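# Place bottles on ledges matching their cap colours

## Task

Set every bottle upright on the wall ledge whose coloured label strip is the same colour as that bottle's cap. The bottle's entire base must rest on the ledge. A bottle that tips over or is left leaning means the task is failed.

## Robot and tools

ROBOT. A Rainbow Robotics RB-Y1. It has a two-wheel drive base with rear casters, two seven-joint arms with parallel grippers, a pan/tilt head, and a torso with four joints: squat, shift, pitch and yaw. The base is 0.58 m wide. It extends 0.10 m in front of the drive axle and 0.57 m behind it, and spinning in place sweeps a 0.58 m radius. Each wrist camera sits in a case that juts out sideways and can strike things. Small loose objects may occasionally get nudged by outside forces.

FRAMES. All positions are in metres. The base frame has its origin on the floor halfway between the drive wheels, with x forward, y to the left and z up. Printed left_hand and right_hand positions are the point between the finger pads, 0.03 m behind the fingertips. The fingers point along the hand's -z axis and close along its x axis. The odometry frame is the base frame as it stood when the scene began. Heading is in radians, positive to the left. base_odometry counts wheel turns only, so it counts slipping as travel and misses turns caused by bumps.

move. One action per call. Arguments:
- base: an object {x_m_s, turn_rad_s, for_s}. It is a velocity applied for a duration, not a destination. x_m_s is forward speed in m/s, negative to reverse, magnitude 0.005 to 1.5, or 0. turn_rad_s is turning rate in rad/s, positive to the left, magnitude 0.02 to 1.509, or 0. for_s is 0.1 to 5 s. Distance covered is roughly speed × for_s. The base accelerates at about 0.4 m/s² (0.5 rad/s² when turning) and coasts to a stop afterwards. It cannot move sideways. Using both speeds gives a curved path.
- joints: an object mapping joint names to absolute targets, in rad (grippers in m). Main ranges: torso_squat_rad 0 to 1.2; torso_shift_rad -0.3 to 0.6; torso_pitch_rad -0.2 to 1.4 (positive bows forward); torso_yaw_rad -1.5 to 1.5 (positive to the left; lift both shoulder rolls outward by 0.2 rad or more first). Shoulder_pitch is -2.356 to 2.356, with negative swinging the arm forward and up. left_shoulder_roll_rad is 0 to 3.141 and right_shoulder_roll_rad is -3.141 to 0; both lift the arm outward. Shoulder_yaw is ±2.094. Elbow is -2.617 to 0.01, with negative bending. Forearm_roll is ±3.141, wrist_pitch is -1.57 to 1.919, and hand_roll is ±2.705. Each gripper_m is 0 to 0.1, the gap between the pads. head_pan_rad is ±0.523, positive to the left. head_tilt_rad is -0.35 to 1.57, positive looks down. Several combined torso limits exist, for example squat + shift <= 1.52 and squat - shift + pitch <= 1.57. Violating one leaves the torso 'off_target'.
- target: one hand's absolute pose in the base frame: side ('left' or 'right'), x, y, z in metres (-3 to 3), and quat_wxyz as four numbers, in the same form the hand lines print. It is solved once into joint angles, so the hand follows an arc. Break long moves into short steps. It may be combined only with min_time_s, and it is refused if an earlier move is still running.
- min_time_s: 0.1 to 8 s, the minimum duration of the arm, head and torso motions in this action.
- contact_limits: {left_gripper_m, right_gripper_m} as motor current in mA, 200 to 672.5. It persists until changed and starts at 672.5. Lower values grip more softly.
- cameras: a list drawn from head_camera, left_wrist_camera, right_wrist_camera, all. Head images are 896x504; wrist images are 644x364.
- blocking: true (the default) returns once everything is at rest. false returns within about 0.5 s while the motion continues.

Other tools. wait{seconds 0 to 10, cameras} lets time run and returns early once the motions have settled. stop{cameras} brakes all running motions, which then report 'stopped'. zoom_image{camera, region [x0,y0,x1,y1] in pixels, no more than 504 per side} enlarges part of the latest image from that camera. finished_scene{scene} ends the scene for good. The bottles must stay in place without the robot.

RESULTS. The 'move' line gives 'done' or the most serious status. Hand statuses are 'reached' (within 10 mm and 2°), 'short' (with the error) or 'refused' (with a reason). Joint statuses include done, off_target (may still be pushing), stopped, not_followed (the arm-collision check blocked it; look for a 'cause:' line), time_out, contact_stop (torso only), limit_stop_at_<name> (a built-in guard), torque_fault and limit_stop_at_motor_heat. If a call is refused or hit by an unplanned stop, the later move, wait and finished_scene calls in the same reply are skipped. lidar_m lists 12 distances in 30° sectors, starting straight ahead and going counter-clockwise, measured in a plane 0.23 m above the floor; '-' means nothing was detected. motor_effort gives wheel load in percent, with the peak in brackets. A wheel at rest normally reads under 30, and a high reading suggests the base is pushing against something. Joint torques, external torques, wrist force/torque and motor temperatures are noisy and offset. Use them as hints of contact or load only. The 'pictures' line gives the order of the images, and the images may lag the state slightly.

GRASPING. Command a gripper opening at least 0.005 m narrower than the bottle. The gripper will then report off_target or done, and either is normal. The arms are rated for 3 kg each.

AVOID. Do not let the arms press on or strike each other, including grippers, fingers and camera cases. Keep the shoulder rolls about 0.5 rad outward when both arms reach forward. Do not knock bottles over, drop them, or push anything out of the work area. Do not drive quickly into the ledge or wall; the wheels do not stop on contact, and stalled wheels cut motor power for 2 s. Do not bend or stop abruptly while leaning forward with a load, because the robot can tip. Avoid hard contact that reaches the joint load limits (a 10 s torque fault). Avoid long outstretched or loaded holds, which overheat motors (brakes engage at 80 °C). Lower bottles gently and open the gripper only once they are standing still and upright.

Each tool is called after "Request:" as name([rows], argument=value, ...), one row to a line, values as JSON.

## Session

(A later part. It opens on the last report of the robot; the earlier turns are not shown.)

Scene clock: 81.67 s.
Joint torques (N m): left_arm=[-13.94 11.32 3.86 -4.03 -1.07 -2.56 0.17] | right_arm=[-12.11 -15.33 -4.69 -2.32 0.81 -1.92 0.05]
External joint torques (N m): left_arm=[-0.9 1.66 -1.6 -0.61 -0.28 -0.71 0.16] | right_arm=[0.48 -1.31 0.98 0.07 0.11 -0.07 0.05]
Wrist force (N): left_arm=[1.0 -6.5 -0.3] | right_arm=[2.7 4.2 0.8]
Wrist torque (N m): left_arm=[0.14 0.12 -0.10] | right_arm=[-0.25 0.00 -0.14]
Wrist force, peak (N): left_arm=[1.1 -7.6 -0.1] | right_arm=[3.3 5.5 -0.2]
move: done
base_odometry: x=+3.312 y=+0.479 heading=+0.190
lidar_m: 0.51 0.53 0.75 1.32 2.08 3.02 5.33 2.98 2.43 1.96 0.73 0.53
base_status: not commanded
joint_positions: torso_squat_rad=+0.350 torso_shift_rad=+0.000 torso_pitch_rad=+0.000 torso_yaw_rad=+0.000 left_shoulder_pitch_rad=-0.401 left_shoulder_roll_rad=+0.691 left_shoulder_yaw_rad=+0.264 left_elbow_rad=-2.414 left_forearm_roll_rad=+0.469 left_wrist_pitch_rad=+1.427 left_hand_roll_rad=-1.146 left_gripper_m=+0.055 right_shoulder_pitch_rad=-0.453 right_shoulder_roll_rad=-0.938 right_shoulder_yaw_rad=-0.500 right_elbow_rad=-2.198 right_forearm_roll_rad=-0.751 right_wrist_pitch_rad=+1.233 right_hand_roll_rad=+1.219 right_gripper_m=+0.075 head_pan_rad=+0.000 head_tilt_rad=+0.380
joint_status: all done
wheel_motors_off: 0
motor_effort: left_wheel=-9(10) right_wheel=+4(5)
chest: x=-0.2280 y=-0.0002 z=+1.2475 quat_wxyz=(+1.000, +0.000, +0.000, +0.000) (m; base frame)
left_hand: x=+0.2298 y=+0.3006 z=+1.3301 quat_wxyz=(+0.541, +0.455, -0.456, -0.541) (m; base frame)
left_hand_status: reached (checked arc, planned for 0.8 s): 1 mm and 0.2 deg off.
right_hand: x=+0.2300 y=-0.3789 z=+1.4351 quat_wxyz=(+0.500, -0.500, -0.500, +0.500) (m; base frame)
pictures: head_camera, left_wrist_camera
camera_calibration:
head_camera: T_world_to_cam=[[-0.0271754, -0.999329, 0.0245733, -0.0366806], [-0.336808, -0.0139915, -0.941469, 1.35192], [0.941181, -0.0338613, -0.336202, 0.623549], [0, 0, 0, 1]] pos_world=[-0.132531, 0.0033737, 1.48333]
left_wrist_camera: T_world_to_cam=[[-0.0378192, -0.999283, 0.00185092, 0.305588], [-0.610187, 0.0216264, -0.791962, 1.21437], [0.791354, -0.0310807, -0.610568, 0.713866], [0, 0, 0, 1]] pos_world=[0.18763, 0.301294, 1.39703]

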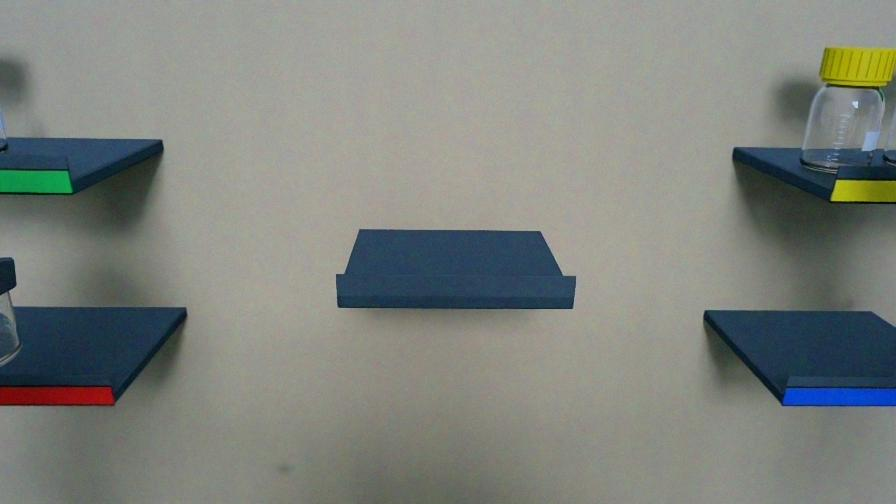

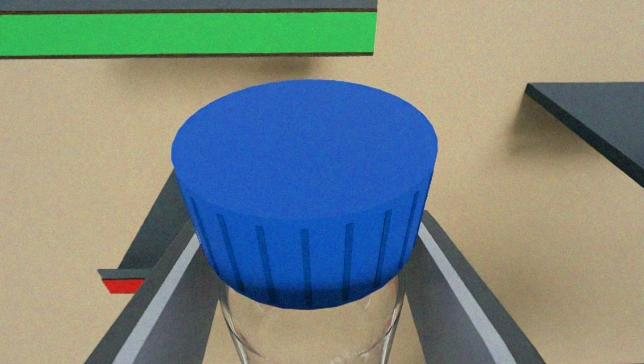

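Request:
move(target={"side": "left", "x": 0.225, "y": 0.17, "z": 1.375, "quat_wxyz": [0.466338, 0.391304, -0.509958, -0.607744]}, min_time_s=0.8)

Request:
move(target={"side": "left", "x": 0.265, "y": 0.0288, "z": 1.383, "quat_wxyz": [0.383022, 0.321394, -0.55667, -0.663414]}, min_time_s=0.8, cameras=["left_wrist_camera", "head_camera"])

Scene clock: 84.33 s.
Joint torques (N m): left_arm=[-15.57 7.9 5.97 -1.28 -1.4 -1.94 0.35] | right_arm=[-11.98 -15.13 -5.18 -2.34 0.53 -1.81 0.01]
External joint torques (N m): left_arm=[-0.26 0.72 -0.03 0.2 -0.36 -0.22 0.34] | right_arm=[0.61 -1.11 0.48 0.05 -0.16 0.05 0.02]
Wrist force (N): left_arm=[0.9 -6.7 -0.5] | right_arm=[2.4 4.9 0.3]
Wrist torque (N m): left_arm=[0.18 0.13 -0.11] | right_arm=[-0.27 -0.02 -0.14]
Wrist force, peak (N): left_arm=[0.2 -7.4 -0.6] | right_arm=[3.6 5.4 1.4]
move: done
base_odometry: x=+3.312 y=+0.479 heading=+0.190
lidar_m: 0.51 0.54 0.74 1.32 2.09 3.02 5.32 2.97 2.43 1.95 0.73 0.53
base_status: not commanded
joint_positions: torso_squat_rad=+0.350 torso_shift_rad=+0.000 torso_pitch_rad=+0.000 torso_yaw_rad=+0.000 left_shoulder_pitch_rad=-0.742 left_shoulder_roll_rad=+0.681 left_shoulder_yaw_rad=+0.017 left_elbow_rad=-2.407 left_forearm_roll_rad=+0.549 left_wrist_pitch_rad=+1.559 left_hand_roll_rad=-1.015 left_gripper_m=+0.055 right_shoulder_pitch_rad=-0.453 right_shoulder_roll_rad=-0.938 right_shoulder_yaw_rad=-0.500 right_elbow_rad=-2.198 right_forearm_roll_rad=-0.751 right_wrist_pitch_rad=+1.233 right_hand_roll_rad=+1.219 right_gripper_m=+0.075 head_pan_rad=+0.000 head_tilt_rad=+0.380
joint_status: all done
wheel_motors_off: 0
motor_effort: left_wheel=-10(10) right_wheel=+5(6)
chest: x=-0.2280 y=-0.0002 z=+1.2475 quat_wxyz=(+1.000, +0.000, +0.000, +0.000) (m; base frame)
left_hand: x=+0.2249 y=+0.1700 z=+1.3751 quat_wxyz=(+0.466, +0.391, -0.510, -0.608) (m; base frame)
left_hand_status: reached (checked arc, planned for 0.8 s): 0 mm and 0.0 deg off.
right_hand: x=+0.2300 y=-0.3790 z=+1.4351 quat_wxyz=(+0.500, -0.500, -0.500, +0.500) (m; base frame)
pictures: none

Scene clock: 85.63 s.
Joint torques (N m): left_arm=[-19.14 5.96 7.03 -2.92 -1.17 -2 0.31] | right_arm=[-12.05 -15.8 -4.66 -2.21 0.54 -1.88 0.13]
External joint torques (N m): left_arm=[-0.48 1 0.01 0.33 -0.3 -0.21 0.29] | right_arm=[0.54 -1.79 1.01 0.18 -0.16 -0.03 0.13]
Wrist force (N): left_arm=[1.2 -6.4 -0.2] | right_arm=[3.4 4.5 0.8]
Wrist torque (N m): left_arm=[0.15 0.14 0.04] | right_arm=[-0.22 0.13 -0.10]
Wrist force, peak (N): left_arm=[-0.3 -7.2 0.1] | right_arm=[3.3 5.3 0.7]
move: done
base_odometry: x=+3.312 y=+0.479 heading=+0.190
lidar_m: 0.51 0.54 0.75 1.32 2.09 3.03 5.32 2.98 2.42 1.95 0.73 0.54
base_status: not commanded
joint_positions: torso_squat_rad=+0.350 torso_shift_rad=+0.000 torso_pitch_rad=+0.000 torso_yaw_rad=+0.000 left_shoulder_pitch_rad=-0.980 left_shoulder_roll_rad=+0.465 left_shoulder_yaw_rad=-0.228 left_elbow_rad=-2.093 left_forearm_roll_rad=+0.508 left_wrist_pitch_rad=+1.365 left_hand_roll_rad=-1.090 left_gripper_m=+0.055 right_shoulder_pitch_rad=-0.453 right_shoulder_roll_rad=-0.938 right_shoulder_yaw_rad=-0.500 right_elbow_rad=-2.198 right_forearm_roll_rad=-0.751 right_wrist_pitch_rad=+1.233 right_hand_roll_rad=+1.219 right_gripper_m=+0.075 head_pan_rad=+0.000 head_tilt_rad=+0.380
joint_status: all done
wheel_motors_off: 0
motor_effort: left_wheel=-9(10) right_wheel=+5(6)
chest: x=-0.2280 y=-0.0002 z=+1.2475 quat_wxyz=(+1.000, +0.000, +0.000, +0.000) (m; base frame)
left_hand: x=+0.2648 y=+0.0288 z=+1.3831 quat_wxyz=(+0.383, +0.321, -0.557, -0.663) (m; base frame)
left_hand_status: reached (checked arc, planned for 0.8 s): 0 mm and 0.0 deg off.
right_hand: x=+0.2300 y=-0.3790 z=+1.4350 quat_wxyz=(+0.500, -0.500, -0.500, +0.500) (m; base frame)
pictures: head_camera, left_wrist_camera
camera_calibration:
head_camera: T_world_to_cam=[[-0.0272691, -0.999325, 0.0246078, -0.0368439], [-0.33681, -0.0139925, -0.941469, 1.35192], [0.941178, -0.0339611, -0.336201, 0.623544], [0, 0, 0, 1]] pos_world=[-0.132531, 0.00327392, 1.48333]
left_wrist_camera: T_world_to_cam=[[-0.531351, -0.847151, 0.00113566, 0.162454], [-0.520159, 0.325196, -0.789736, 1.2479], [0.668656, -0.420218, -0.613446, 0.757701], [0, 0, 0, 1]] pos_world=[0.228783, 0.0502117, 1.45013]

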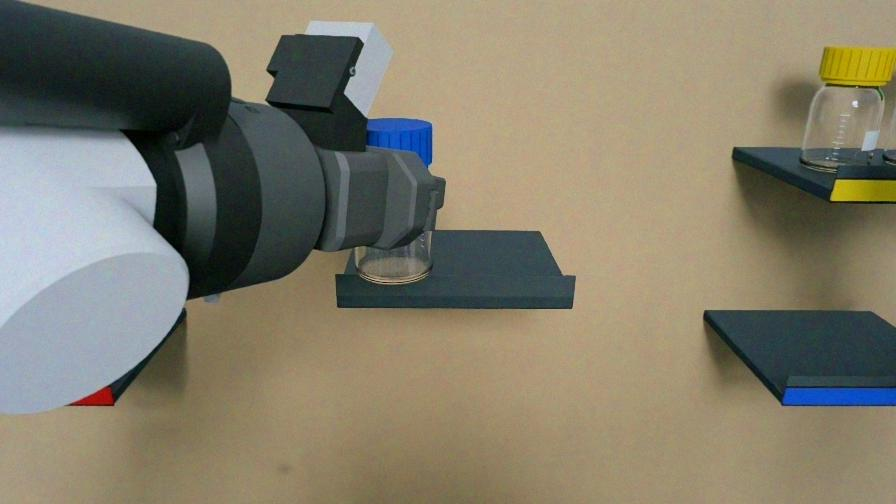

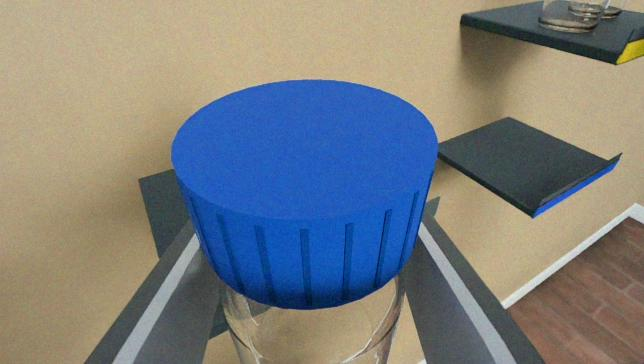

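Upright. Continue onto gray.

Request:
move(target={"side": "left", "x": 0.31, "y": 0.003, "z": 1.383, "quat_wxyz": [0.383022, 0.321394, -0.55667, -0.663414]}, min_time_s=0.6)

Request:
move(target={"side": "left", "x": 0.355, "y": -0.0232, "z": 1.383, "quat_wxyz": [0.383022, 0.321394, -0.55667, -0.663414]}, min_time_s=0.6)

Request:
move(target={"side": "left", "x": 0.398, "y": -0.048, "z": 1.382, "quat_wxyz": [0.383022, 0.321394, -0.55667, -0.663414]}, min_time_s=0.6)

Request:
move(target={"side": "left", "x": 0.398, "y": -0.048, "z": 1.342, "quat_wxyz": [0.383022, 0.321394, -0.55667, -0.663414]}, min_time_s=0.8, cameras=["left_wrist_camera", "head_camera"])

Scene clock: 87.37 s.
Joint torques (N m): left_arm=[-22.36 5.41 6.35 -4.62 -1.04 -2.07 0.2] | right_arm=[-11.66 -15.41 -4.94 -2.37 0.61 -1.83 -0.07]
External joint torques (N m): left_arm=[-1.85 0.31 -0.87 -0.05 -0.32 -0.22 0.19] | right_arm=[0.93 -1.4 0.73 0.03 -0.08 0.02 -0.06]
Wrist force (N): left_arm=[0.8 -6.7 -0.5] | right_arm=[2.9 3.9 0.3]
Wrist torque (N m): left_arm=[0.18 0.08 0.06] | right_arm=[-0.17 0.01 -0.16]
Wrist force, peak (N): left_arm=[-0.4 -7.5 0.2] | right_arm=[3.3 5.6 0.8]
move: done
base_odometry: x=+3.312 y=+0.479 heading=+0.190
lidar_m: 0.51 0.54 0.74 1.32 2.09 3.03 5.33 2.98 2.43 1.95 0.73 0.53
base_status: not commanded
joint_positions: torso_squat_rad=+0.350 torso_shift_rad=+0.000 torso_pitch_rad=+0.000 torso_yaw_rad=+0.000 left_shoulder_pitch_rad=-1.062 left_shoulder_roll_rad=+0.396 left_shoulder_yaw_rad=-0.267 left_elbow_rad=-1.855 left_forearm_roll_rad=+0.468 left_wrist_pitch_rad=+1.235 left_hand_roll_rad=-1.148 left_gripper_m=+0.055 right_shoulder_pitch_rad=-0.453 right_shoulder_roll_rad=-0.938 right_shoulder_yaw_rad=-0.500 right_elbow_rad=-2.198 right_forearm_roll_rad=-0.751 right_wrist_pitch_rad=+1.233 right_hand_roll_rad=+1.219 right_gripper_m=+0.075 head_pan_rad=+0.000 head_tilt_rad=+0.380
joint_status: all done
wheel_motors_off: 0
motor_effort: left_wheel=-9(10) right_wheel=+5(6)
chest: x=-0.2280 y=-0.0002 z=+1.2475 quat_wxyz=(+1.000, +0.000, +0.000, +0.000) (m; base frame)
left_hand: x=+0.3100 y=+0.0031 z=+1.3831 quat_wxyz=(+0.383, +0.321, -0.557, -0.663) (m; base frame)
left_hand_status: reached (checked arc, planned for 0.6 s): 0 mm and 0.0 deg off.
right_hand: x=+0.2301 y=-0.3789 z=+1.4350 quat_wxyz=(+0.500, -0.500, -0.500, +0.500) (m; base frame)
pictures: none

Scene clock: 88.90 s.
Joint torques (N m): left_arm=[-24.08 5.91 6.02 -6 -0.8 -2.25 0.16] | right_arm=[-12.51 -15.7 -5.24 -2.2 0.77 -1.81 0.1]
External joint torques (N m): left_arm=[-1.76 0.31 -1.04 -0.18 -0.24 -0.35 0.15] | right_arm=[0.08 -1.69 0.43 0.2 0.07 0.04 0.11]
Wrist force (N): left_arm=[0.9 -6.3 -0.4] | right_arm=[3.0 5.1 0.9]
Wrist torque (N m): left_arm=[0.13 0.11 0.03] | right_arm=[-0.33 0.00 -0.12]
Wrist force, peak (N): left_arm=[1.1 -7.9 0.2] | right_arm=[3.5 5.4 0.2]
move: done
base_odometry: x=+3.312 y=+0.479 heading=+0.190
lidar_m: 0.51 0.54 0.75 1.32 2.09 3.02 5.32 2.97 2.43 1.96 0.73 0.54
base_status: not commanded
joint_positions: torso_squat_rad=+0.350 torso_shift_rad=+0.000 torso_pitch_rad=+0.000 torso_yaw_rad=+0.000 left_shoulder_pitch_rad=-1.165 left_shoulder_roll_rad=+0.324 left_shoulder_yaw_rad=-0.287 left_elbow_rad=-1.582 left_forearm_roll_rad=+0.449 left_wrist_pitch_rad=+1.092 left_hand_roll_rad=-1.211 left_gripper_m=+0.055 right_shoulder_pitch_rad=-0.453 right_shoulder_roll_rad=-0.938 right_shoulder_yaw_rad=-0.500 right_elbow_rad=-2.198 right_forearm_roll_rad=-0.751 right_wrist_pitch_rad=+1.233 right_hand_roll_rad=+1.219 right_gripper_m=+0.075 head_pan_rad=+0.000 head_tilt_rad=+0.380
joint_status: all done
wheel_motors_off: 0
motor_effort: left_wheel=-10(10) right_wheel=+4(5)
chest: x=-0.2280 y=-0.0002 z=+1.2475 quat_wxyz=(+1.000, +0.000, +0.000, +0.000) (m; base frame)
left_hand: x=+0.3550 y=-0.0231 z=+1.3832 quat_wxyz=(+0.383, +0.321, -0.557, -0.663) (m; base frame)
left_hand_status: reached (checked arc, planned for 0.6 s): 0 mm and 0.0 deg off.
right_hand: x=+0.2301 y=-0.3789 z=+1.4350 quat_wxyz=(+0.500, -0.500, -0.500, +0.500) (m; base frame)
pictures: none

Scene clock: 90.47 s.
Joint torques (N m): left_arm=[-25.17 7.25 5.68 -6.99 -0.59 -2.2 0.18] | right_arm=[-12.07 -15.58 -4.95 -2.39 0.66 -1.72 -0.03]
External joint torques (N m): left_arm=[-1.21 0.68 -0.72 -0.01 -0.21 -0.26 0.16] | right_arm=[0.52 -1.57 0.72 0.01 -0.04 0.14 -0.02]
Wrist force (N): left_arm=[1.0 -6.6 -0.5] | right_arm=[3.0 4.8 0.3]
Wrist torque (N m): left_arm=[0.15 0.13 0.02] | right_arm=[-0.29 0.06 -0.17]
Wrist force, peak (N): left_arm=[1.6 -8.4 -0.1] | right_arm=[3.2 5.3 0.6]
move: done
base_odometry: x=+3.312 y=+0.479 heading=+0.190
lidar_m: 0.51 0.54 0.75 1.32 2.09 3.01 5.33 2.97 2.43 1.95 0.73 0.53
base_status: not commanded
joint_positions: torso_squat_rad=+0.350 torso_shift_rad=+0.000 torso_pitch_rad=+0.000 torso_yaw_rad=+0.000 left_shoulder_pitch_rad=-1.289 left_shoulder_roll_rad=+0.252 left_shoulder_yaw_rad=-0.288 left_elbow_rad=-1.268 left_forearm_roll_rad=+0.456 left_wrist_pitch_rad=+0.928 left_hand_roll_rad=-1.286 left_gripper_m=+0.055 right_shoulder_pitch_rad=-0.453 right_shoulder_roll_rad=-0.938 right_shoulder_yaw_rad=-0.500 right_elbow_rad=-2.198 right_forearm_roll_rad=-0.751 right_wrist_pitch_rad=+1.233 right_hand_roll_rad=+1.219 right_gripper_m=+0.075 head_pan_rad=+0.000 head_tilt_rad=+0.380
joint_status: all done
wheel_motors_off: 0
motor_effort: left_wheel=-10(10) right_wheel=+5(6)
chest: x=-0.2280 y=-0.0002 z=+1.2475 quat_wxyz=(+1.000, +0.000, +0.000, +0.000) (m; base frame)
left_hand: x=+0.3978 y=-0.0479 z=+1.3822 quat_wxyz=(+0.383, +0.322, -0.557, -0.663) (m; base frame)
left_hand_status: reached (checked arc, planned for 0.6 s): 0 mm and 0.0 deg off.
right_hand: x=+0.2300 y=-0.3789 z=+1.4351 quat_wxyz=(+0.500, -0.500, -0.500, +0.500) (m; base frame)
pictures: none

Scene clock: 91.60 s.
Joint torques (N m): left_arm=[-25.43 5.69 5.17 -9.19 -0.61 -2.58 0.49] | right_arm=[-12.12 -15.87 -4.7 -2.28 0.52 -1.77 -0.09]
External joint torques (N m): left_arm=[-1.71 0.08 -1.3 -1.76 -0.25 -0.64 0.48] | right_arm=[0.47 -1.86 0.97 0.12 -0.17 0.09 -0.08]
Wrist force (N): left_arm=[1.0 -6.3 -0.3] | right_arm=[3.5 5.2 0.4]
Wrist torque (N m): left_arm=[0.12 0.10 -0.09] | right_arm=[-0.34 0.12 -0.13]
Wrist force, peak (N): left_arm=[0.9 -7.1 -0.4] | right_arm=[4.2 5.2 0.0]
move: done
base_odometry: x=+3.312 y=+0.479 heading=+0.190
lidar_m: 0.51 0.54 0.74 1.31 2.08 3.02 5.33 2.97 2.44 1.96 0.73 0.54
base_status: not commanded
joint_positions: torso_squat_rad=+0.350 torso_shift_rad=+0.000 torso_pitch_rad=+0.000 torso_yaw_rad=+0.000 left_shoulder_pitch_rad=-1.187 left_shoulder_roll_rad=+0.235 left_shoulder_yaw_rad=-0.317 left_elbow_rad=-1.313 left_forearm_roll_rad=+0.411 left_wrist_pitch_rad=+0.873 left_hand_roll_rad=-1.277 left_gripper_m=+0.055 right_shoulder_pitch_rad=-0.453 right_shoulder_roll_rad=-0.938 right_shoulder_yaw_rad=-0.500 right_elbow_rad=-2.198 right_forearm_roll_rad=-0.751 right_wrist_pitch_rad=+1.233 right_hand_roll_rad=+1.219 right_gripper_m=+0.075 head_pan_rad=+0.000 head_tilt_rad=+0.380
joint_status: all done
wheel_motors_off: 0
motor_effort: left_wheel=-10(10) right_wheel=+5(6)
chest: x=-0.2280 y=-0.0002 z=+1.2475 quat_wxyz=(+1.000, +0.000, +0.000, +0.000) (m; base frame)
left_hand: x=+0.3981 y=-0.0478 z=+1.3421 quat_wxyz=(+0.383, +0.321, -0.557, -0.663) (m; base frame)
left_hand_status: reached (checked arc, planned for 0.8 s): 0 mm and 0.0 deg off.
right_hand: x=+0.2300 y=-0.3789 z=+1.4351 quat_wxyz=(+0.500, -0.500, -0.500, +0.500) (m; base frame)
pictures: head_camera, left_wrist_camera
camera_calibration:
head_camera: T_world_to_cam=[[-0.0272345, -0.999324, 0.0247016, -0.0368782], [-0.336813, -0.0140923, -0.941466, 1.35192], [0.941178, -0.0339602, -0.336201, 0.623548], [0, 0, 0, 1]] pos_world=[-0.132531, 0.00337415, 1.48333]
left_wrist_camera: T_world_to_cam=[[-0.53087, -0.847452, 0.00131583, 0.168054], [-0.520719, 0.324969, -0.78946, 1.30962], [0.668602, -0.419786, -0.6138, 0.611694], [0, 0, 0, 1]] pos_world=[0.36218, -0.0263876, 1.40913]

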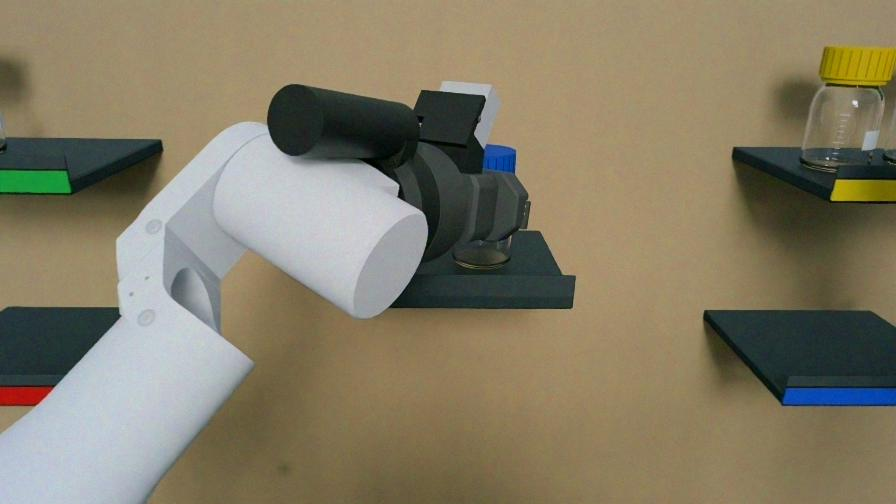

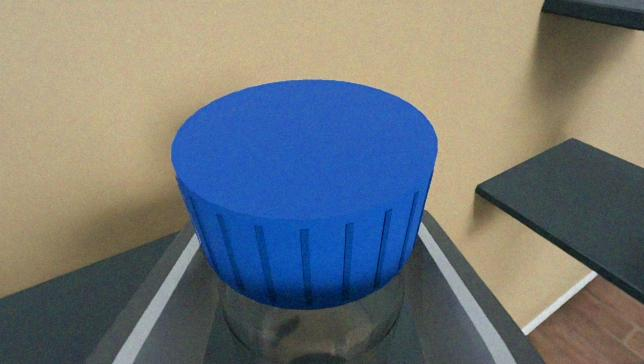

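Request:
move(target={"side": "left", "x": 0.398, "y": -0.048, "z": 1.336, "quat_wxyz": [0.383022, 0.321394, -0.55667, -0.663414]}, min_time_s=0.5)

Request:
move(target={"side": "left", "x": 0.398, "y": -0.048, "z": 1.333, "quat_wxyz": [0.383022, 0.321394, -0.55667, -0.663414]}, min_time_s=0.5)

Scene clock: 92.70 s.
Joint torques (N m): left_arm=[-22.59 4.25 3.38 -8.02 -0.28 -1.69 0.52] | right_arm=[-12.19 -15.36 -4.44 -2.26 0.8 -1.98 0.07]
External joint torques (N m): left_arm=[1.08 -1.22 -3.09 -0.53 0.07 0.24 0.5] | right_arm=[0.4 -1.35 1.23 0.14 0.11 -0.12 0.08]
Wrist force (N): left_arm=[-0.5 -2.5 -0.4] | right_arm=[3.0 4.3 0.9]
Wrist torque (N m): left_arm=[0.19 0.15 -0.16] | right_arm=[-0.26 0.01 -0.11]
Wrist force, peak (N): left_arm=[0.9 -6.8 -0.2] | right_arm=[4.1 4.9 0.9]
move: done
base_odometry: x=+3.312 y=+0.479 heading=+0.190
lidar_m: 0.51 0.54 0.74 1.32 2.08 3.02 5.33 2.98 2.44 1.95 0.73 0.53
base_status: not commanded
joint_positions: torso_squat_rad=+0.350 torso_shift_rad=+0.000 torso_pitch_rad=+0.000 torso_yaw_rad=+0.000 left_shoulder_pitch_rad=-1.173 left_shoulder_roll_rad=+0.232 left_shoulder_yaw_rad=-0.320 left_elbow_rad=-1.318 left_forearm_roll_rad=+0.404 left_wrist_pitch_rad=+0.864 left_hand_roll_rad=-1.276 left_gripper_m=+0.055 right_shoulder_pitch_rad=-0.453 right_shoulder_roll_rad=-0.938 right_shoulder_yaw_rad=-0.500 right_elbow_rad=-2.198 right_forearm_roll_rad=-0.751 right_wrist_pitch_rad=+1.233 right_hand_roll_rad=+1.219 right_gripper_m=+0.075 head_pan_rad=+0.000 head_tilt_rad=+0.380
joint_status: all done
wheel_motors_off: 0
motor_effort: left_wheel=-10(11) right_wheel=+5(6)
chest: x=-0.2280 y=-0.0002 z=+1.2475 quat_wxyz=(+1.000, +0.000, +0.000, +0.000) (m; base frame)
left_hand: x=+0.3981 y=-0.0477 z=+1.3368 quat_wxyz=(+0.383, +0.322, -0.557, -0.663) (m; base frame)
left_hand_status: reached (checked arc, planned for 0.5 s): 1 mm and 0.1 deg off.
right_hand: x=+0.2300 y=-0.3789 z=+1.4351 quat_wxyz=(+0.500, -0.500, -0.500, +0.500) (m; base frame)
pictures: none

Scene clock: 93.53 s.
Joint torques (N m): left_arm=[-15.98 2.43 0.19 -5.01 0.56 0.81 0.61] | right_arm=[-12.09 -15.93 -4.75 -2.4 0.5 -1.74 -0.08]
External joint torques (N m): left_arm=[7.67 -2.99 -6.27 2.51 0.92 2.75 0.6] | right_arm=[0.51 -1.92 0.92 0 -0.19 0.11 -0.07]
Wrist force (N): left_arm=[-2.4 7.8 -1.4] | right_arm=[2.9 5.2 1.1]
Wrist torque (N m): left_arm=[0.46 0.20 -0.19] | right_arm=[-0.29 0.03 -0.13]
Wrist force, peak (N): left_arm=[-2.3 8.6 -1.8] | right_arm=[3.4 5.4 -0.1]
move: done
base_odometry: x=+3.312 y=+0.479 heading=+0.190
lidar_m: 0.51 0.54 0.74 1.32 2.09 3.02 5.32 2.98 2.43 1.95 0.73 0.54
base_status: not commanded
joint_positions: torso_squat_rad=+0.350 torso_shift_rad=+0.000 torso_pitch_rad=+0.000 torso_yaw_rad=+0.000 left_shoulder_pitch_rad=-1.167 left_shoulder_roll_rad=+0.231 left_shoulder_yaw_rad=-0.322 left_elbow_rad=-1.321 left_forearm_roll_rad=+0.400 left_wrist_pitch_rad=+0.859 left_hand_roll_rad=-1.275 left_gripper_m=+0.055 right_shoulder_pitch_rad=-0.453 right_shoulder_roll_rad=-0.938 right_shoulder_yaw_rad=-0.500 right_elbow_rad=-2.198 right_forearm_roll_rad=-0.751 right_wrist_pitch_rad=+1.233 right_hand_roll_rad=+1.219 right_gripper_m=+0.075 head_pan_rad=+0.000 head_tilt_rad=+0.380
joint_status: all done
wheel_motors_off: 0
motor_effort: left_wheel=-10(10) right_wheel=+4(6)
chest: x=-0.2280 y=-0.0002 z=+1.2475 quat_wxyz=(+1.000, +0.000, +0.000, +0.000) (m; base frame)
left_hand: x=+0.3980 y=-0.0477 z=+1.3354 quat_wxyz=(+0.382, +0.323, -0.558, -0.662) (m; base frame)
left_hand_status: reached (checked arc, planned for 0.5 s): 2 mm and 0.2 deg off.
right_hand: x=+0.2300 y=-0.3789 z=+1.4351 quat_wxyz=(+0.500, -0.500, -0.500, +0.500) (m; base frame)
pictures: none

Request:
move(target={"side": "left", "x": 0.398, "y": -0.0478, "z": 1.3357, "quat_wxyz": [0.383022, 0.321394, -0.55667, -0.663414]}, min_time_s=0.3)

Request:
move(joints={"left_gripper_m": 0.085}, cameras=["left_wrist_camera"])

Scene clock: 94.47 s.
Joint torques (N m): left_arm=[-21.85 4.93 5.05 -6.59 0.46 -0.68 0.45] | right_arm=[-11.94 -15.56 -4.95 -2.25 0.65 -2.1 0.22]
External joint torques (N m): left_arm=[1.8 -0.5 -1.42 0.92 0.82 1.26 0.44] | right_arm=[0.65 -1.55 0.71 0.15 -0.04 -0.25 0.23]
Wrist force (N): left_arm=[-1.3 0.0 -0.2] | right_arm=[3.4 4.3 0.2]
Wrist torque (N m): left_arm=[0.24 0.16 -0.15] | right_arm=[-0.22 0.08 -0.12]
Wrist force, peak (N): left_arm=[-2.6 8.3 -1.3] | right_arm=[2.8 5.6 0.6]
move: done
base_odometry: x=+3.312 y=+0.479 heading=+0.190
lidar_m: 0.51 0.53 0.74 1.32 2.08 3.02 5.33 2.98 2.42 1.95 0.73 0.53
base_status: not commanded
joint_positions: torso_squat_rad=+0.350 torso_shift_rad=+0.000 torso_pitch_rad=+0.000 torso_yaw_rad=+0.000 left_shoulder_pitch_rad=-1.168 left_shoulder_roll_rad=+0.232 left_shoulder_yaw_rad=-0.321 left_elbow_rad=-1.321 left_forearm_roll_rad=+0.400 left_wrist_pitch_rad=+0.858 left_hand_roll_rad=-1.276 left_gripper_m=+0.055 right_shoulder_pitch_rad=-0.453 right_shoulder_roll_rad=-0.938 right_shoulder_yaw_rad=-0.500 right_elbow_rad=-2.198 right_forearm_roll_rad=-0.751 right_wrist_pitch_rad=+1.233 right_hand_roll_rad=+1.219 right_gripper_m=+0.075 head_pan_rad=+0.000 head_tilt_rad=+0.380
joint_status: all done
wheel_motors_off: 0
motor_effort: left_wheel=-10(10) right_wheel=+4(5)
chest: x=-0.2280 y=-0.0002 z=+1.2475 quat_wxyz=(+1.000, +0.000, +0.000, +0.000) (m; base frame)
left_hand: x=+0.3979 y=-0.0477 z=+1.3365 quat_wxyz=(+0.382, +0.323, -0.558, -0.662) (m; base frame)
left_hand_status: reached (checked arc, planned for 0.3 s): 1 mm and 0.4 deg off.
right_hand: x=+0.2300 y=-0.3789 z=+1.4351 quat_wxyz=(+0.500, -0.500, -0.500, +0.500) (m; base frame)
pictures: none

Scene clock: 95.30 s.
Joint torques (N m): left_arm=[-23.4 5.59 4.75 -6.78 -0.3 -1.87 0.5] | right_arm=[-11.79 -15.55 -5.22 -2.17 0.68 -1.9 0.09]
External joint torques (N m): left_arm=[0.25 0.16 -1.72 0.73 0.06 0.06 0.48] | right_arm=[0.81 -1.54 0.45 0.23 -0.02 -0.05 0.1]
Wrist force (N): left_arm=[0.7 -4.9 0.0] | right_arm=[3.3 4.7 1.1]
Wrist torque (N m): left_arm=[0.16 0.09 -0.07] | right_arm=[-0.25 0.10 -0.17]
Wrist force, peak (N): left_arm=[1.2 -5.4 0.0] | right_arm=[3.8 5.0 0.9]
move: done
base_odometry: x=+3.312 y=+0.479 heading=+0.190
lidar_m: 0.51 0.53 0.74 1.32 2.08 3.02 5.33 2.98 2.43 1.95 0.73 0.54
base_status: not commanded
joint_positions: torso_squat_rad=+0.350 torso_shift_rad=+0.000 torso_pitch_rad=+0.000 torso_yaw_rad=+0.000 left_shoulder_pitch_rad=-1.168 left_shoulder_roll_rad=+0.232 left_shoulder_yaw_rad=-0.321 left_elbow_rad=-1.321 left_forearm_roll_rad=+0.400 left_wrist_pitch_rad=+0.859 left_hand_roll_rad=-1.276 left_gripper_m=+0.085 right_shoulder_pitch_rad=-0.453 right_shoulder_roll_rad=-0.938 right_shoulder_yaw_rad=-0.500 right_elbow_rad=-2.198 right_forearm_roll_rad=-0.751 right_wrist_pitch_rad=+1.233 right_hand_roll_rad=+1.219 right_gripper_m=+0.075 head_pan_rad=+0.000 head_tilt_rad=+0.380
joint_status: all done
wheel_motors_off: 0
motor_effort: left_wheel=-10(10) right_wheel=+5(6)
chest: x=-0.2280 y=-0.0002 z=+1.2475 quat_wxyz=(+1.000, +0.000, +0.000, +0.000) (m; base frame)
left_hand: x=+0.3980 y=-0.0476 z=+1.3360 quat_wxyz=(+0.382, +0.323, -0.558, -0.662) (m; base frame)
right_hand: x=+0.2300 y=-0.3789 z=+1.4351 quat_wxyz=(+0.500, -0.500, -0.500, +0.500) (m; base frame)
pictures: left_wrist_camera
camera_calibration:
left_wrist_camera: T_world_to_cam=[[-0.530909, -0.847429, -0.000139685, 0.170062], [-0.51648, 0.323702, -0.792758, 1.3074], [0.671851, -0.420811, -0.609536, 0.601213], [0, 0, 0, 1]] pos_world=[0.361606, -0.0260954, 1.40293]

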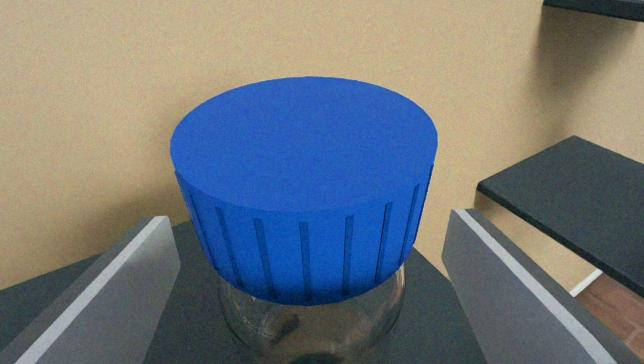

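Request:
move(target={"side": "left", "x": 0.346, "y": -0.0177, "z": 1.339, "quat_wxyz": [0.383022, 0.321394, -0.55667, -0.663414]}, min_time_s=0.7)

Request:
move(target={"side": "left", "x": 0.26, "y": 0.032, "z": 1.36, "quat_wxyz": [0.383022, 0.321394, -0.55667, -0.663414]}, min_time_s=0.6)

Request:
move(joints={"left_shoulder_pitch_rad": -0.354, "left_shoulder_roll_rad": 0.758, "left_shoulder_yaw_rad": 0.503, "left_elbow_rad": -2.336, "left_forearm_roll_rad": 0.651, "left_wrist_pitch_rad": 1.241, "left_hand_roll_rad": -1.268, "left_gripper_m": 0.1, "right_gripper_m": 0.1}, min_time_s=1.0, cameras=["head_camera"])

Scene clock: 98.03 s.
Joint torques (N m): left_arm=[-22.43 5.79 6.89 -6.74 -0.65 -2.15 0.29] | right_arm=[-11.09 -15.16 -4.96 -2.35 0.52 -1.78 0.05]
External joint torques (N m): left_arm=[-0.91 1.3 -0.21 -0.47 -0.09 -0.26 0.27] | right_arm=[1.5 -1.15 0.71 0.05 -0.18 0.08 0.06]
Wrist force (N): left_arm=[0.9 -4.9 -0.2] | right_arm=[3.3 4.3 0.8]
Wrist torque (N m): left_arm=[0.16 0.10 -0.10] | right_arm=[-0.21 0.10 -0.12]
Wrist force, peak (N): left_arm=[0.3 -6.3 0.0] | right_arm=[3.7 5.4 0.8]
move: done
base_odometry: x=+3.312 y=+0.479 heading=+0.190
lidar_m: 0.51 0.54 0.74 1.31 2.08 3.02 5.33 2.98 2.43 1.96 0.73 0.53
base_status: not commanded
joint_positions: torso_squat_rad=+0.350 torso_shift_rad=+0.000 torso_pitch_rad=+0.000 torso_yaw_rad=+0.000 left_shoulder_pitch_rad=-1.022 left_shoulder_roll_rad=+0.319 left_shoulder_yaw_rad=-0.319 left_elbow_rad=-1.685 left_forearm_roll_rad=+0.395 left_wrist_pitch_rad=+1.052 left_hand_roll_rad=-1.200 left_gripper_m=+0.085 right_shoulder_pitch_rad=-0.453 right_shoulder_roll_rad=-0.938 right_shoulder_yaw_rad=-0.500 right_elbow_rad=-2.198 right_forearm_roll_rad=-0.751 right_wrist_pitch_rad=+1.233 right_hand_roll_rad=+1.219 right_gripper_m=+0.075 head_pan_rad=+0.000 head_tilt_rad=+0.380
joint_status: all done
wheel_motors_off: 0
motor_effort: left_wheel=-10(10) right_wheel=+5(6)
chest: x=-0.2280 y=-0.0002 z=+1.2475 quat_wxyz=(+1.000, +0.000, +0.000, +0.000) (m; base frame)
left_hand: x=+0.3461 y=-0.0177 z=+1.3391 quat_wxyz=(+0.383, +0.321, -0.557, -0.663) (m; base frame)
left_hand_status: reached (checked arc, planned for 0.7 s): 0 mm and 0.0 deg off.
right_hand: x=+0.2300 y=-0.3789 z=+1.4351 quat_wxyz=(+0.500, -0.500, -0.500, +0.500) (m; base frame)
pictures: none

Scene clock: 99.23 s.
Joint torques (N m): left_arm=[-19.15 5.79 7.9 -3.95 -0.78 -2.14 0.4] | right_arm=[-11.98 -16.06 -4.8 -2.43 0.67 -1.73 0.03]
External joint torques (N m): left_arm=[-0.99 1.24 0.95 -0.29 0.07 -0.34 0.38] | right_arm=[0.62 -2.05 0.86 -0.03 -0.03 0.12 0.04]
Wrist force (N): left_arm=[1.1 -5.0 -0.2] | right_arm=[3.9 4.3 0.9]
Wrist torque (N m): left_arm=[0.20 0.13 -0.07] | right_arm=[-0.25 0.11 -0.17]
Wrist force, peak (N): left_arm=[0.2 -5.7 0.5] | right_arm=[3.0 5.5 0.3]
move: done
base_odometry: x=+3.312 y=+0.479 heading=+0.190
lidar_m: 0.51 0.54 0.74 1.32 2.08 3.02 5.32 2.98 2.43 1.96 0.74 0.54
base_status: not commanded
joint_positions: torso_squat_rad=+0.350 torso_shift_rad=+0.000 torso_pitch_rad=+0.000 torso_yaw_rad=+0.000 left_shoulder_pitch_rad=-0.897 left_shoulder_roll_rad=+0.460 left_shoulder_yaw_rad=-0.246 left_elbow_rad=-2.142 left_forearm_roll_rad=+0.474 left_wrist_pitch_rad=+1.334 left_hand_roll_rad=-1.096 left_gripper_m=+0.085 right_shoulder_pitch_rad=-0.453 right_shoulder_roll_rad=-0.938 right_shoulder_yaw_rad=-0.500 right_elbow_rad=-2.198 right_forearm_roll_rad=-0.751 right_wrist_pitch_rad=+1.233 right_hand_roll_rad=+1.219 right_gripper_m=+0.075 head_pan_rad=+0.000 head_tilt_rad=+0.380
joint_status: all done
wheel_motors_off: 0
motor_effort: left_wheel=-10(11) right_wheel=+5(5)
chest: x=-0.2281 y=-0.0002 z=+1.2475 quat_wxyz=(+1.000, +0.000, +0.000, +0.000) (m; base frame)
left_hand: x=+0.2606 y=+0.0314 z=+1.3600 quat_wxyz=(+0.383, +0.322, -0.557, -0.664) (m; base frame)
left_hand_status: reached (checked arc, planned for 0.8 s): 1 mm and 0.1 deg off.
right_hand: x=+0.2299 y=-0.3789 z=+1.4351 quat_wxyz=(+0.500, -0.500, -0.500, +0.500) (m; base frame)
pictures: none

Scene clock: 100.53 s.
Joint torques (N m): left_arm=[-13.1 12.86 3.73 -3.82 -0.61 -2.02 0.15] | right_arm=[-12.05 -15.2 -5.16 -2.33 0.58 -1.89 0.02]
External joint torques (N m): left_arm=[-1.02 0.85 -1.4 -0.69 -0.08 -0.09 0.14] | right_arm=[0.54 -1.19 0.51 0.07 -0.11 -0.04 0.03]
Wrist force (N): left_arm=[0.7 -4.9 1.2] | right_arm=[2.9 4.4 0.4]
Wrist torque (N m): left_arm=[0.18 0.09 0.04] | right_arm=[-0.24 0.04 -0.16]
Wrist force, peak (N): left_arm=[1.0 -5.9 -0.6] | right_arm=[3.5 5.3 0.6]
move: done
base_odometry: x=+3.312 y=+0.479 heading=+0.190
lidar_m: 0.51 0.54 0.74 1.31 2.08 3.03 5.32 2.98 2.43 1.95 0.73 0.54
base_status: not commanded
joint_positions: torso_squat_rad=+0.350 torso_shift_rad=+0.000 torso_pitch_rad=+0.000 torso_yaw_rad=+0.000 left_shoulder_pitch_rad=-0.354 left_shoulder_roll_rad=+0.758 left_shoulder_yaw_rad=+0.503 left_elbow_rad=-2.336 left_forearm_roll_rad=+0.651 left_wrist_pitch_rad=+1.241 left_hand_roll_rad=-1.268 left_gripper_m=+0.100 right_shoulder_pitch_rad=-0.453 right_shoulder_roll_rad=-0.938 right_shoulder_yaw_rad=-0.500 right_elbow_rad=-2.198 right_forearm_roll_rad=-0.751 right_wrist_pitch_rad=+1.233 right_hand_roll_rad=+1.219 right_gripper_m=+0.100 head_pan_rad=+0.000 head_tilt_rad=+0.380
joint_status: all done
wheel_motors_off: 0
motor_effort: left_wheel=-10(11) right_wheel=+5(6)
chest: x=-0.2280 y=-0.0002 z=+1.2475 quat_wxyz=(+1.000, +0.000, +0.000, +0.000) (m; base frame)
left_hand: x=+0.2201 y=+0.3600 z=+1.3900 quat_wxyz=(+0.500, +0.500, -0.500, -0.500) (m; base frame)
right_hand: x=+0.2300 y=-0.3789 z=+1.4351 quat_wxyz=(+0.500, -0.500, -0.500, +0.500) (m; base frame)
pictures: head_camera
camera_calibration:
head_camera: T_world_to_cam=[[-0.0272355, -0.999324, 0.024697, -0.0368743], [-0.336692, -0.014092, -0.941509, 1.35196], [0.941221, -0.0339578, -0.33608, 0.623469], [0, 0, 0, 1]] pos_world=[-0.132631, 0.00337414, 1.48333]

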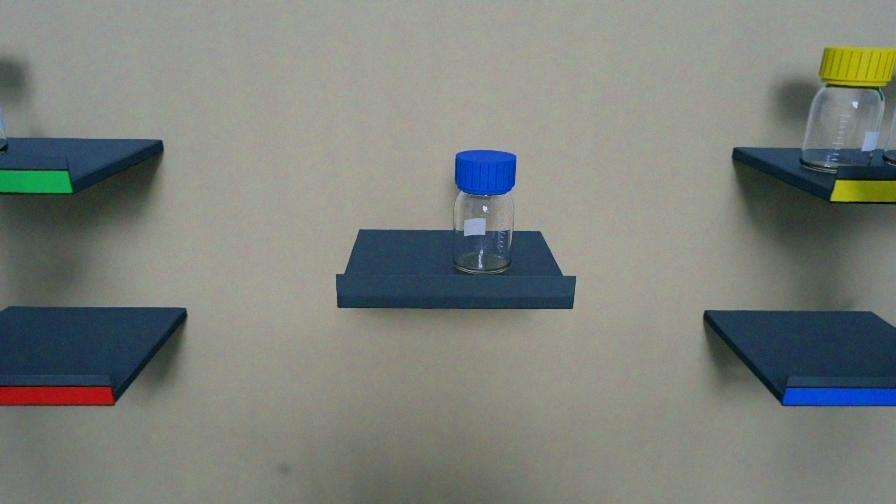

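Request:
move(target={"side": "right", "x": 0.2, "y": -0.28, "z": 1.35, "quat_wxyz": [0.40558, -0.40558, -0.57923, 0.57923]}, min_time_s=0.9)

Request:
move(target={"side": "right", "x": 0.269, "y": -0.111, "z": 1.335, "quat_wxyz": [0.40558, -0.40558, -0.57923, 0.57923]}, min_time_s=0.9, cameras=["right_wrist_camera", "head_camera"])

Scene clock: 102.47 s.
Joint torques (N m): left_arm=[-12.85 12.67 3.72 -3.72 -0.72 -2.03 0.31] | right_arm=[-9.84 -12.31 -3.01 -3.56 0.18 -1.99 -0.05]
External joint torques (N m): left_arm=[-0.76 0.67 -1.41 -0.59 -0.19 -0.09 0.3] | right_arm=[0.74 -1.04 2.16 0.17 -0.09 -0.03 -0.04]
Wrist force (N): left_arm=[0.8 -4.9 1.3] | right_arm=[3.6 5.9 1.0]
Wrist torque (N m): left_arm=[0.18 0.09 0.03] | right_arm=[-0.34 0.14 -0.25]
Wrist force, peak (N): left_arm=[0.8 -5.4 0.7] | right_arm=[3.6 5.9 1.0]
move: done
base_odometry: x=+3.312 y=+0.479 heading=+0.190
lidar_m: 0.51 0.54 0.74 1.32 2.08 3.02 5.32 2.97 2.44 1.96 0.73 0.52
base_status: not commanded
joint_positions: torso_squat_rad=+0.350 torso_shift_rad=+0.000 torso_pitch_rad=+0.000 torso_yaw_rad=+0.000 left_shoulder_pitch_rad=-0.354 left_shoulder_roll_rad=+0.758 left_shoulder_yaw_rad=+0.503 left_elbow_rad=-2.336 left_forearm_roll_rad=+0.651 left_wrist_pitch_rad=+1.241 left_hand_roll_rad=-1.268 left_gripper_m=+0.100 right_shoulder_pitch_rad=-0.203 right_shoulder_roll_rad=-0.693 right_shoulder_yaw_rad=-0.489 right_elbow_rad=-2.390 right_forearm_roll_rad=-1.000 right_wrist_pitch_rad=+1.058 right_hand_roll_rad=+1.463 right_gripper_m=+0.100 head_pan_rad=+0.000 head_tilt_rad=+0.380
joint_status: all done
wheel_motors_off: 0
motor_effort: left_wheel=-11(11) right_wheel=+5(6)
chest: x=-0.2280 y=-0.0002 z=+1.2475 quat_wxyz=(+1.000, +0.000, +0.000, +0.000) (m; base frame)
left_hand: x=+0.2201 y=+0.3600 z=+1.3900 quat_wxyz=(+0.500, +0.500, -0.500, -0.500) (m; base frame)
right_hand: x=+0.1998 y=-0.2801 z=+1.3506 quat_wxyz=(+0.406, -0.405, -0.579, +0.579) (m; base frame)
right_hand_status: reached (checked arc, planned for 0.9 s): 1 mm and 0.1 deg off.
pictures: none

Scene clock: 104.10 s.
Joint torques (N m): left_arm=[-12.91 12.67 3.95 -3.38 -0.58 -2.05 0.14] | right_arm=[-14.92 -5.87 -3.91 -5.2 0.45 -1.51 0.11]
External joint torques (N m): left_arm=[-0.82 0.67 -1.18 -0.25 -0.04 -0.12 0.13] | right_arm=[1.15 -1.48 0.62 0.31 -0.2 0.36 0.12]
Wrist force (N): left_arm=[0.5 -5.1 1.0] | right_arm=[3.2 4.7 0.8]
Wrist torque (N m): left_arm=[0.19 0.05 0.03] | right_arm=[-0.31 0.09 -0.07]
Wrist force, peak (N): left_arm=[0.3 -5.4 1.2] | right_arm=[4.0 5.4 -0.8]
move: done
base_odometry: x=+3.312 y=+0.479 heading=+0.190
lidar_m: 0.51 0.53 0.74 1.32 2.09 3.02 5.31 2.97 2.44 1.95 0.73 0.54
base_status: not commanded
joint_positions: torso_squat_rad=+0.350 torso_shift_rad=+0.000 torso_pitch_rad=+0.000 torso_yaw_rad=+0.000 left_shoulder_pitch_rad=-0.354 left_shoulder_roll_rad=+0.758 left_shoulder_yaw_rad=+0.503 left_elbow_rad=-2.336 left_forearm_roll_rad=+0.651 left_wrist_pitch_rad=+1.241 left_hand_roll_rad=-1.268 left_gripper_m=+0.100 right_shoulder_pitch_rad=-0.569 right_shoulder_roll_rad=-0.371 right_shoulder_yaw_rad=+0.117 right_elbow_rad=-2.267 right_forearm_roll_rad=-0.255 right_wrist_pitch_rad=+1.133 right_hand_roll_rad=+1.240 right_gripper_m=+0.100 head_pan_rad=+0.000 head_tilt_rad=+0.380
joint_status: all done
wheel_motors_off: 0
motor_effort: left_wheel=-10(11) right_wheel=+5(6)
chest: x=-0.2281 y=-0.0002 z=+1.2475 quat_wxyz=(+1.000, +0.000, +0.000, +0.000) (m; base frame)
left_hand: x=+0.2201 y=+0.3599 z=+1.3900 quat_wxyz=(+0.500, +0.500, -0.500, -0.500) (m; base frame)
right_hand: x=+0.2689 y=-0.1109 z=+1.3351 quat_wxyz=(+0.405, -0.405, -0.579, +0.579) (m; base frame)
right_hand_status: reached (checked arc, planned for 0.9 s): 0 mm and 0.0 deg off.
pictures: head_camera, right_wrist_camera
camera_calibration:
head_camera: T_world_to_cam=[[-0.0271764, -0.999329, 0.0245688, -0.0366767], [-0.336687, -0.0139913, -0.941513, 1.35197], [0.941224, -0.0338589, -0.336081, 0.62347], [0, 0, 0, 1]] pos_world=[-0.132631, 0.00337369, 1.48333]
right_wrist_camera: T_world_to_cam=[[0.32615, -0.943917, 0.0514427, -0.265896], [-0.453724, -0.204051, -0.867466, 1.28452], [0.829313, 0.259583, -0.494829, 0.538568], [0, 0, 0, 1]] pos_world=[0.222898, -0.12868, 1.39446]

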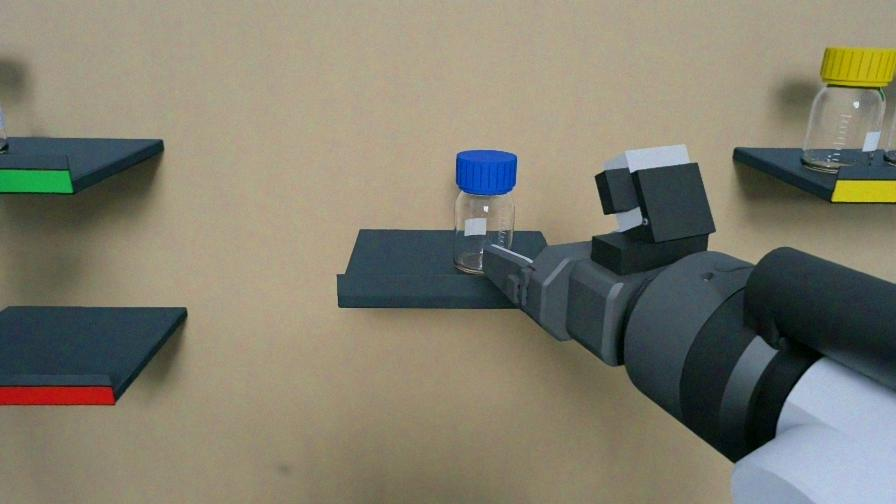

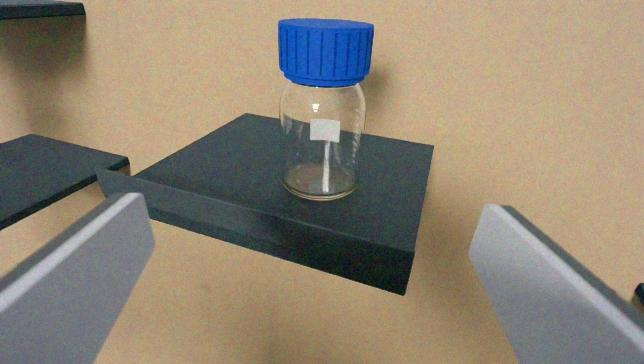

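Request:
move(target={"side": "right", "x": 0.307, "y": -0.108, "z": 1.335, "quat_wxyz": [0.40558, -0.40558, -0.57923, 0.57923]}, min_time_s=0.6)

Request:
move(target={"side": "right", "x": 0.354, "y": -0.091, "z": 1.335, "quat_wxyz": [0.40558, -0.40558, -0.57923, 0.57923]}, min_time_s=0.6, cameras=["right_wrist_camera"])

Scene clock: 106.30 s.
Joint torques (N m): left_arm=[-12.78 12.48 3.98 -3.49 -0.46 -2.03 0.33] | right_arm=[-18.39 -4.46 -3.95 -5.81 0.57 -1.8 0.2]
External joint torques (N m): left_arm=[-0.69 0.48 -1.15 -0.37 0.08 -0.1 0.32] | right_arm=[-0.64 0.34 0.82 0.37 -0.01 0.09 0.2]
Wrist force (N): left_arm=[0.8 -5.2 1.2] | right_arm=[3.8 4.7 0.5]
Wrist torque (N m): left_arm=[0.21 0.09 0.04] | right_arm=[-0.22 0.19 -0.27]
Wrist force, peak (N): left_arm=[0.7 -5.4 1.2] | right_arm=[4.2 5.1 0.4]
move: done
base_odometry: x=+3.312 y=+0.479 heading=+0.190
lidar_m: 0.51 0.54 0.74 1.33 2.08 3.02 5.33 2.97 2.43 1.95 0.73 0.53
base_status: not commanded
joint_positions: torso_squat_rad=+0.350 torso_shift_rad=+0.000 torso_pitch_rad=+0.000 torso_yaw_rad=+0.000 left_shoulder_pitch_rad=-0.354 left_shoulder_roll_rad=+0.758 left_shoulder_yaw_rad=+0.503 left_elbow_rad=-2.336 left_forearm_roll_rad=+0.651 left_wrist_pitch_rad=+1.241 left_hand_roll_rad=-1.268 left_gripper_m=+0.100 right_shoulder_pitch_rad=-0.639 right_shoulder_roll_rad=-0.363 right_shoulder_yaw_rad=+0.117 right_elbow_rad=-2.096 right_forearm_roll_rad=-0.270 right_wrist_pitch_rad=+1.037 right_hand_roll_rad=+1.271 right_gripper_m=+0.100 head_pan_rad=+0.000 head_tilt_rad=+0.380
joint_status: all done
wheel_motors_off: 0
motor_effort: left_wheel=-10(11) right_wheel=+5(6)
chest: x=-0.2280 y=-0.0002 z=+1.2475 quat_wxyz=(+1.000, +0.000, +0.000, +0.000) (m; base frame)
left_hand: x=+0.2201 y=+0.3599 z=+1.3900 quat_wxyz=(+0.500, +0.500, -0.500, -0.500) (m; base frame)
right_hand: x=+0.3067 y=-0.1081 z=+1.3348 quat_wxyz=(+0.406, -0.406, -0.579, +0.579) (m; base frame)
right_hand_status: reached (checked arc, planned for 0.6 s): 0 mm and 0.0 deg off.
pictures: none

Scene clock: 107.57 s.
Joint torques (N m): left_arm=[-12.7 12.83 4.06 -3.34 -0.53 -2.01 0.31] | right_arm=[-19.73 -4.93 -2.85 -6.61 0.48 -1.62 0.18]
External joint torques (N m): left_arm=[-0.61 0.84 -1.07 -0.22 0 -0.08 0.29] | right_arm=[0.26 0.04 1.97 0.43 -0.04 0.28 0.19]
Wrist force (N): left_arm=[0.7 -5.2 1.0] | right_arm=[2.6 4.1 -0.1]
Wrist torque (N m): left_arm=[0.21 0.08 0.03] | right_arm=[-0.17 0.03 -0.28]
Wrist force, peak (N): left_arm=[1.1 -5.4 1.2] | right_arm=[3.8 5.5 0.4]
move: done
base_odometry: x=+3.312 y=+0.479 heading=+0.190
lidar_m: 0.51 0.54 0.74 1.32 2.08 3.01 5.32 2.98 2.44 1.95 0.73 0.54
base_status: not commanded
joint_positions: torso_squat_rad=+0.350 torso_shift_rad=+0.000 torso_pitch_rad=+0.000 torso_yaw_rad=+0.000 left_shoulder_pitch_rad=-0.354 left_shoulder_roll_rad=+0.758 left_shoulder_yaw_rad=+0.503 left_elbow_rad=-2.336 left_forearm_roll_rad=+0.651 left_wrist_pitch_rad=+1.241 left_hand_roll_rad=-1.268 left_gripper_m=+0.100 right_shoulder_pitch_rad=-0.755 right_shoulder_roll_rad=-0.323 right_shoulder_yaw_rad=+0.136 right_elbow_rad=-1.856 right_forearm_roll_rad=-0.255 right_wrist_pitch_rad=+0.918 right_hand_roll_rad=+1.298 right_gripper_m=+0.100 head_pan_rad=+0.000 head_tilt_rad=+0.380
joint_status: all done
wheel_motors_off: 0
motor_effort: left_wheel=-10(11) right_wheel=+5(6)
chest: x=-0.2280 y=-0.0002 z=+1.2475 quat_wxyz=(+1.000, +0.000, +0.000, +0.000) (m; base frame)
left_hand: x=+0.2201 y=+0.3599 z=+1.3900 quat_wxyz=(+0.500, +0.500, -0.500, -0.500) (m; base frame)
right_hand: x=+0.3540 y=-0.0912 z=+1.3350 quat_wxyz=(+0.406, -0.406, -0.579, +0.579) (m; base frame)
right_hand_status: reached (checked arc, planned for 0.6 s): 0 mm and 0.0 deg off.
pictures: right_wrist_camera
camera_calibration:
right_wrist_camera: T_world_to_cam=[[0.325445, -0.944167, 0.0513244, -0.274608], [-0.454018, -0.203647, -0.867407, 1.32722], [0.82943, 0.258991, -0.494945, 0.462916], [0, 0, 0, 1]] pos_world=[0.307997, -0.108882, 1.39446]

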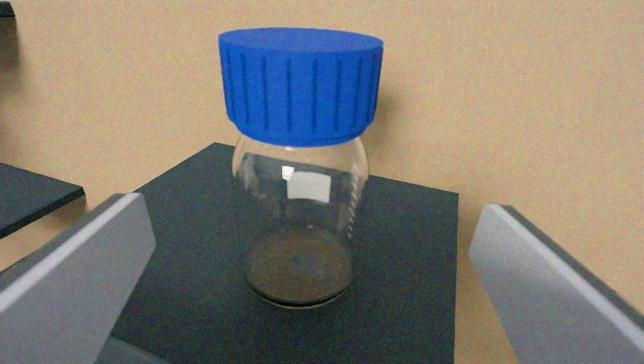

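Request:
move(target={"side": "right", "x": 0.4005, "y": -0.073, "z": 1.334, "quat_wxyz": [0.40558, -0.40558, -0.57923, 0.57923]}, min_time_s=0.6)

Request:
move(joints={"right_gripper_m": 0.04}, cameras=["right_wrist_camera"])

Scene clock: 109.70 s.
Joint torques (N m): left_arm=[-12.9 12.75 4.07 -3.37 -0.64 -2.05 0.3] | right_arm=[-22.09 -5.75 -3.26 -7.29 0.51 -1.74 0.2]
External joint torques (N m): left_arm=[-0.81 0.75 -1.06 -0.24 -0.1 -0.12 0.29] | right_arm=[0.06 -0.36 1.42 0.58 0.05 0.18 0.21]
Wrist force (N): left_arm=[0.7 -5.2 0.8] | right_arm=[3.0 4.1 1.0]
Wrist torque (N m): left_arm=[0.21 0.09 0.04] | right_arm=[-0.12 0.09 -0.23]
Wrist force, peak (N): left_arm=[0.7 -5.4 1.3] | right_arm=[3.6 6.7 0.8]
move: done
base_odometry: x=+3.312 y=+0.479 heading=+0.190
lidar_m: 0.51 0.54 0.75 1.32 2.09 3.01 5.33 2.97 2.43 1.96 0.73 0.53
base_status: not commanded
joint_positions: torso_squat_rad=+0.350 torso_shift_rad=+0.000 torso_pitch_rad=+0.000 torso_yaw_rad=+0.000 left_shoulder_pitch_rad=-0.354 left_shoulder_roll_rad=+0.758 left_shoulder_yaw_rad=+0.503 left_elbow_rad=-2.336 left_forearm_roll_rad=+0.651 left_wrist_pitch_rad=+1.241 left_hand_roll_rad=-1.268 left_gripper_m=+0.100 right_shoulder_pitch_rad=-0.883 right_shoulder_roll_rad=-0.283 right_shoulder_yaw_rad=+0.147 right_elbow_rad=-1.587 right_forearm_roll_rad=-0.249 right_wrist_pitch_rad=+0.783 right_hand_roll_rad=+1.326 right_gripper_m=+0.100 head_pan_rad=+0.000 head_tilt_rad=+0.380
joint_status: all done
wheel_motors_off: 0
motor_effort: left_wheel=-10(11) right_wheel=+4(6)
chest: x=-0.2280 y=-0.0002 z=+1.2475 quat_wxyz=(+1.000, +0.000, +0.000, +0.000) (m; base frame)
left_hand: x=+0.2201 y=+0.3599 z=+1.3900 quat_wxyz=(+0.500, +0.500, -0.500, -0.500) (m; base frame)
right_hand: x=+0.4005 y=-0.0731 z=+1.3340 quat_wxyz=(+0.406, -0.406, -0.579, +0.579) (m; base frame)
right_hand_status: reached (checked arc, planned for 0.6 s): 0 mm and 0.0 deg off.
pictures: none

Scene clock: 110.90 s.
Joint torques (N m): left_arm=[-12.82 12.43 4.07 -3.18 -0.42 -2.04 0.26] | right_arm=[-21.62 -5.8 -2.79 -7.21 0.52 -1.62 0.25]
External joint torques (N m): left_arm=[-0.73 0.43 -1.06 -0.06 0.11 -0.11 0.24] | right_arm=[0.53 -0.4 1.89 0.66 0.06 0.3 0.26]
Wrist force (N): left_arm=[0.7 -5.2 1.0] | right_arm=[3.4 4.2 1.2]
Wrist torque (N m): left_arm=[0.20 0.08 0.03] | right_arm=[-0.21 0.11 -0.23]
Wrist force, peak (N): left_arm=[0.7 -5.3 1.4] | right_arm=[4.2 5.0 1.5]
move: off_target
base_odometry: x=+3.312 y=+0.479 heading=+0.190
lidar_m: 0.51 0.53 0.75 1.32 2.09 3.03 5.33 2.98 2.43 1.95 0.72 0.53
base_status: not commanded
joint_positions: torso_squat_rad=+0.350 torso_shift_rad=+0.000 torso_pitch_rad=+0.000 torso_yaw_rad=+0.000 left_shoulder_pitch_rad=-0.354 left_shoulder_roll_rad=+0.758 left_shoulder_yaw_rad=+0.503 left_elbow_rad=-2.336 left_forearm_roll_rad=+0.651 left_wrist_pitch_rad=+1.241 left_hand_roll_rad=-1.268 left_gripper_m=+0.100 right_shoulder_pitch_rad=-0.883 right_shoulder_roll_rad=-0.283 right_shoulder_yaw_rad=+0.147 right_elbow_rad=-1.587 right_forearm_roll_rad=-0.249 right_wrist_pitch_rad=+0.783 right_hand_roll_rad=+1.326 right_gripper_m=+0.055 head_pan_rad=+0.000 head_tilt_rad=+0.380
joint_status: right_gripper_m off_target (ended at +0.055, target +0.040)
wheel_motors_off: 0
motor_effort: left_wheel=-10(11) right_wheel=+5(6)
chest: x=-0.2280 y=-0.0002 z=+1.2475 quat_wxyz=(+1.000, +0.000, +0.000, +0.000) (m; base frame)
left_hand: x=+0.2201 y=+0.3599 z=+1.3900 quat_wxyz=(+0.500, +0.500, -0.500, -0.500) (m; base frame)
right_hand: x=+0.4005 y=-0.0731 z=+1.3340 quat_wxyz=(+0.406, -0.406, -0.579, +0.579) (m; base frame)
pictures: right_wrist_camera
camera_calibration:
right_wrist_camera: T_world_to_cam=[[0.325523, -0.944143, 0.051278, -0.272562], [-0.454001, -0.203642, -0.867417, 1.35116], [0.829408, 0.259084, -0.494932, 0.419163], [0, 0, 0, 1]] pos_world=[0.354497, -0.0907819, 1.39346]

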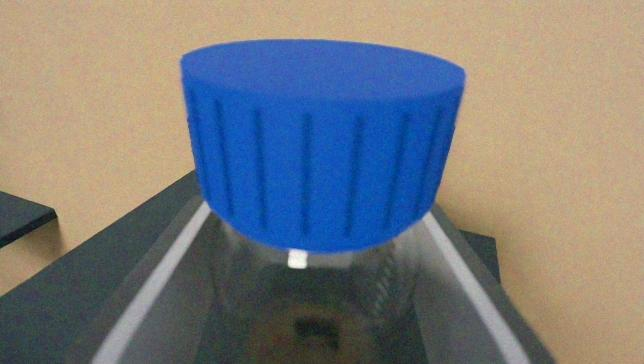

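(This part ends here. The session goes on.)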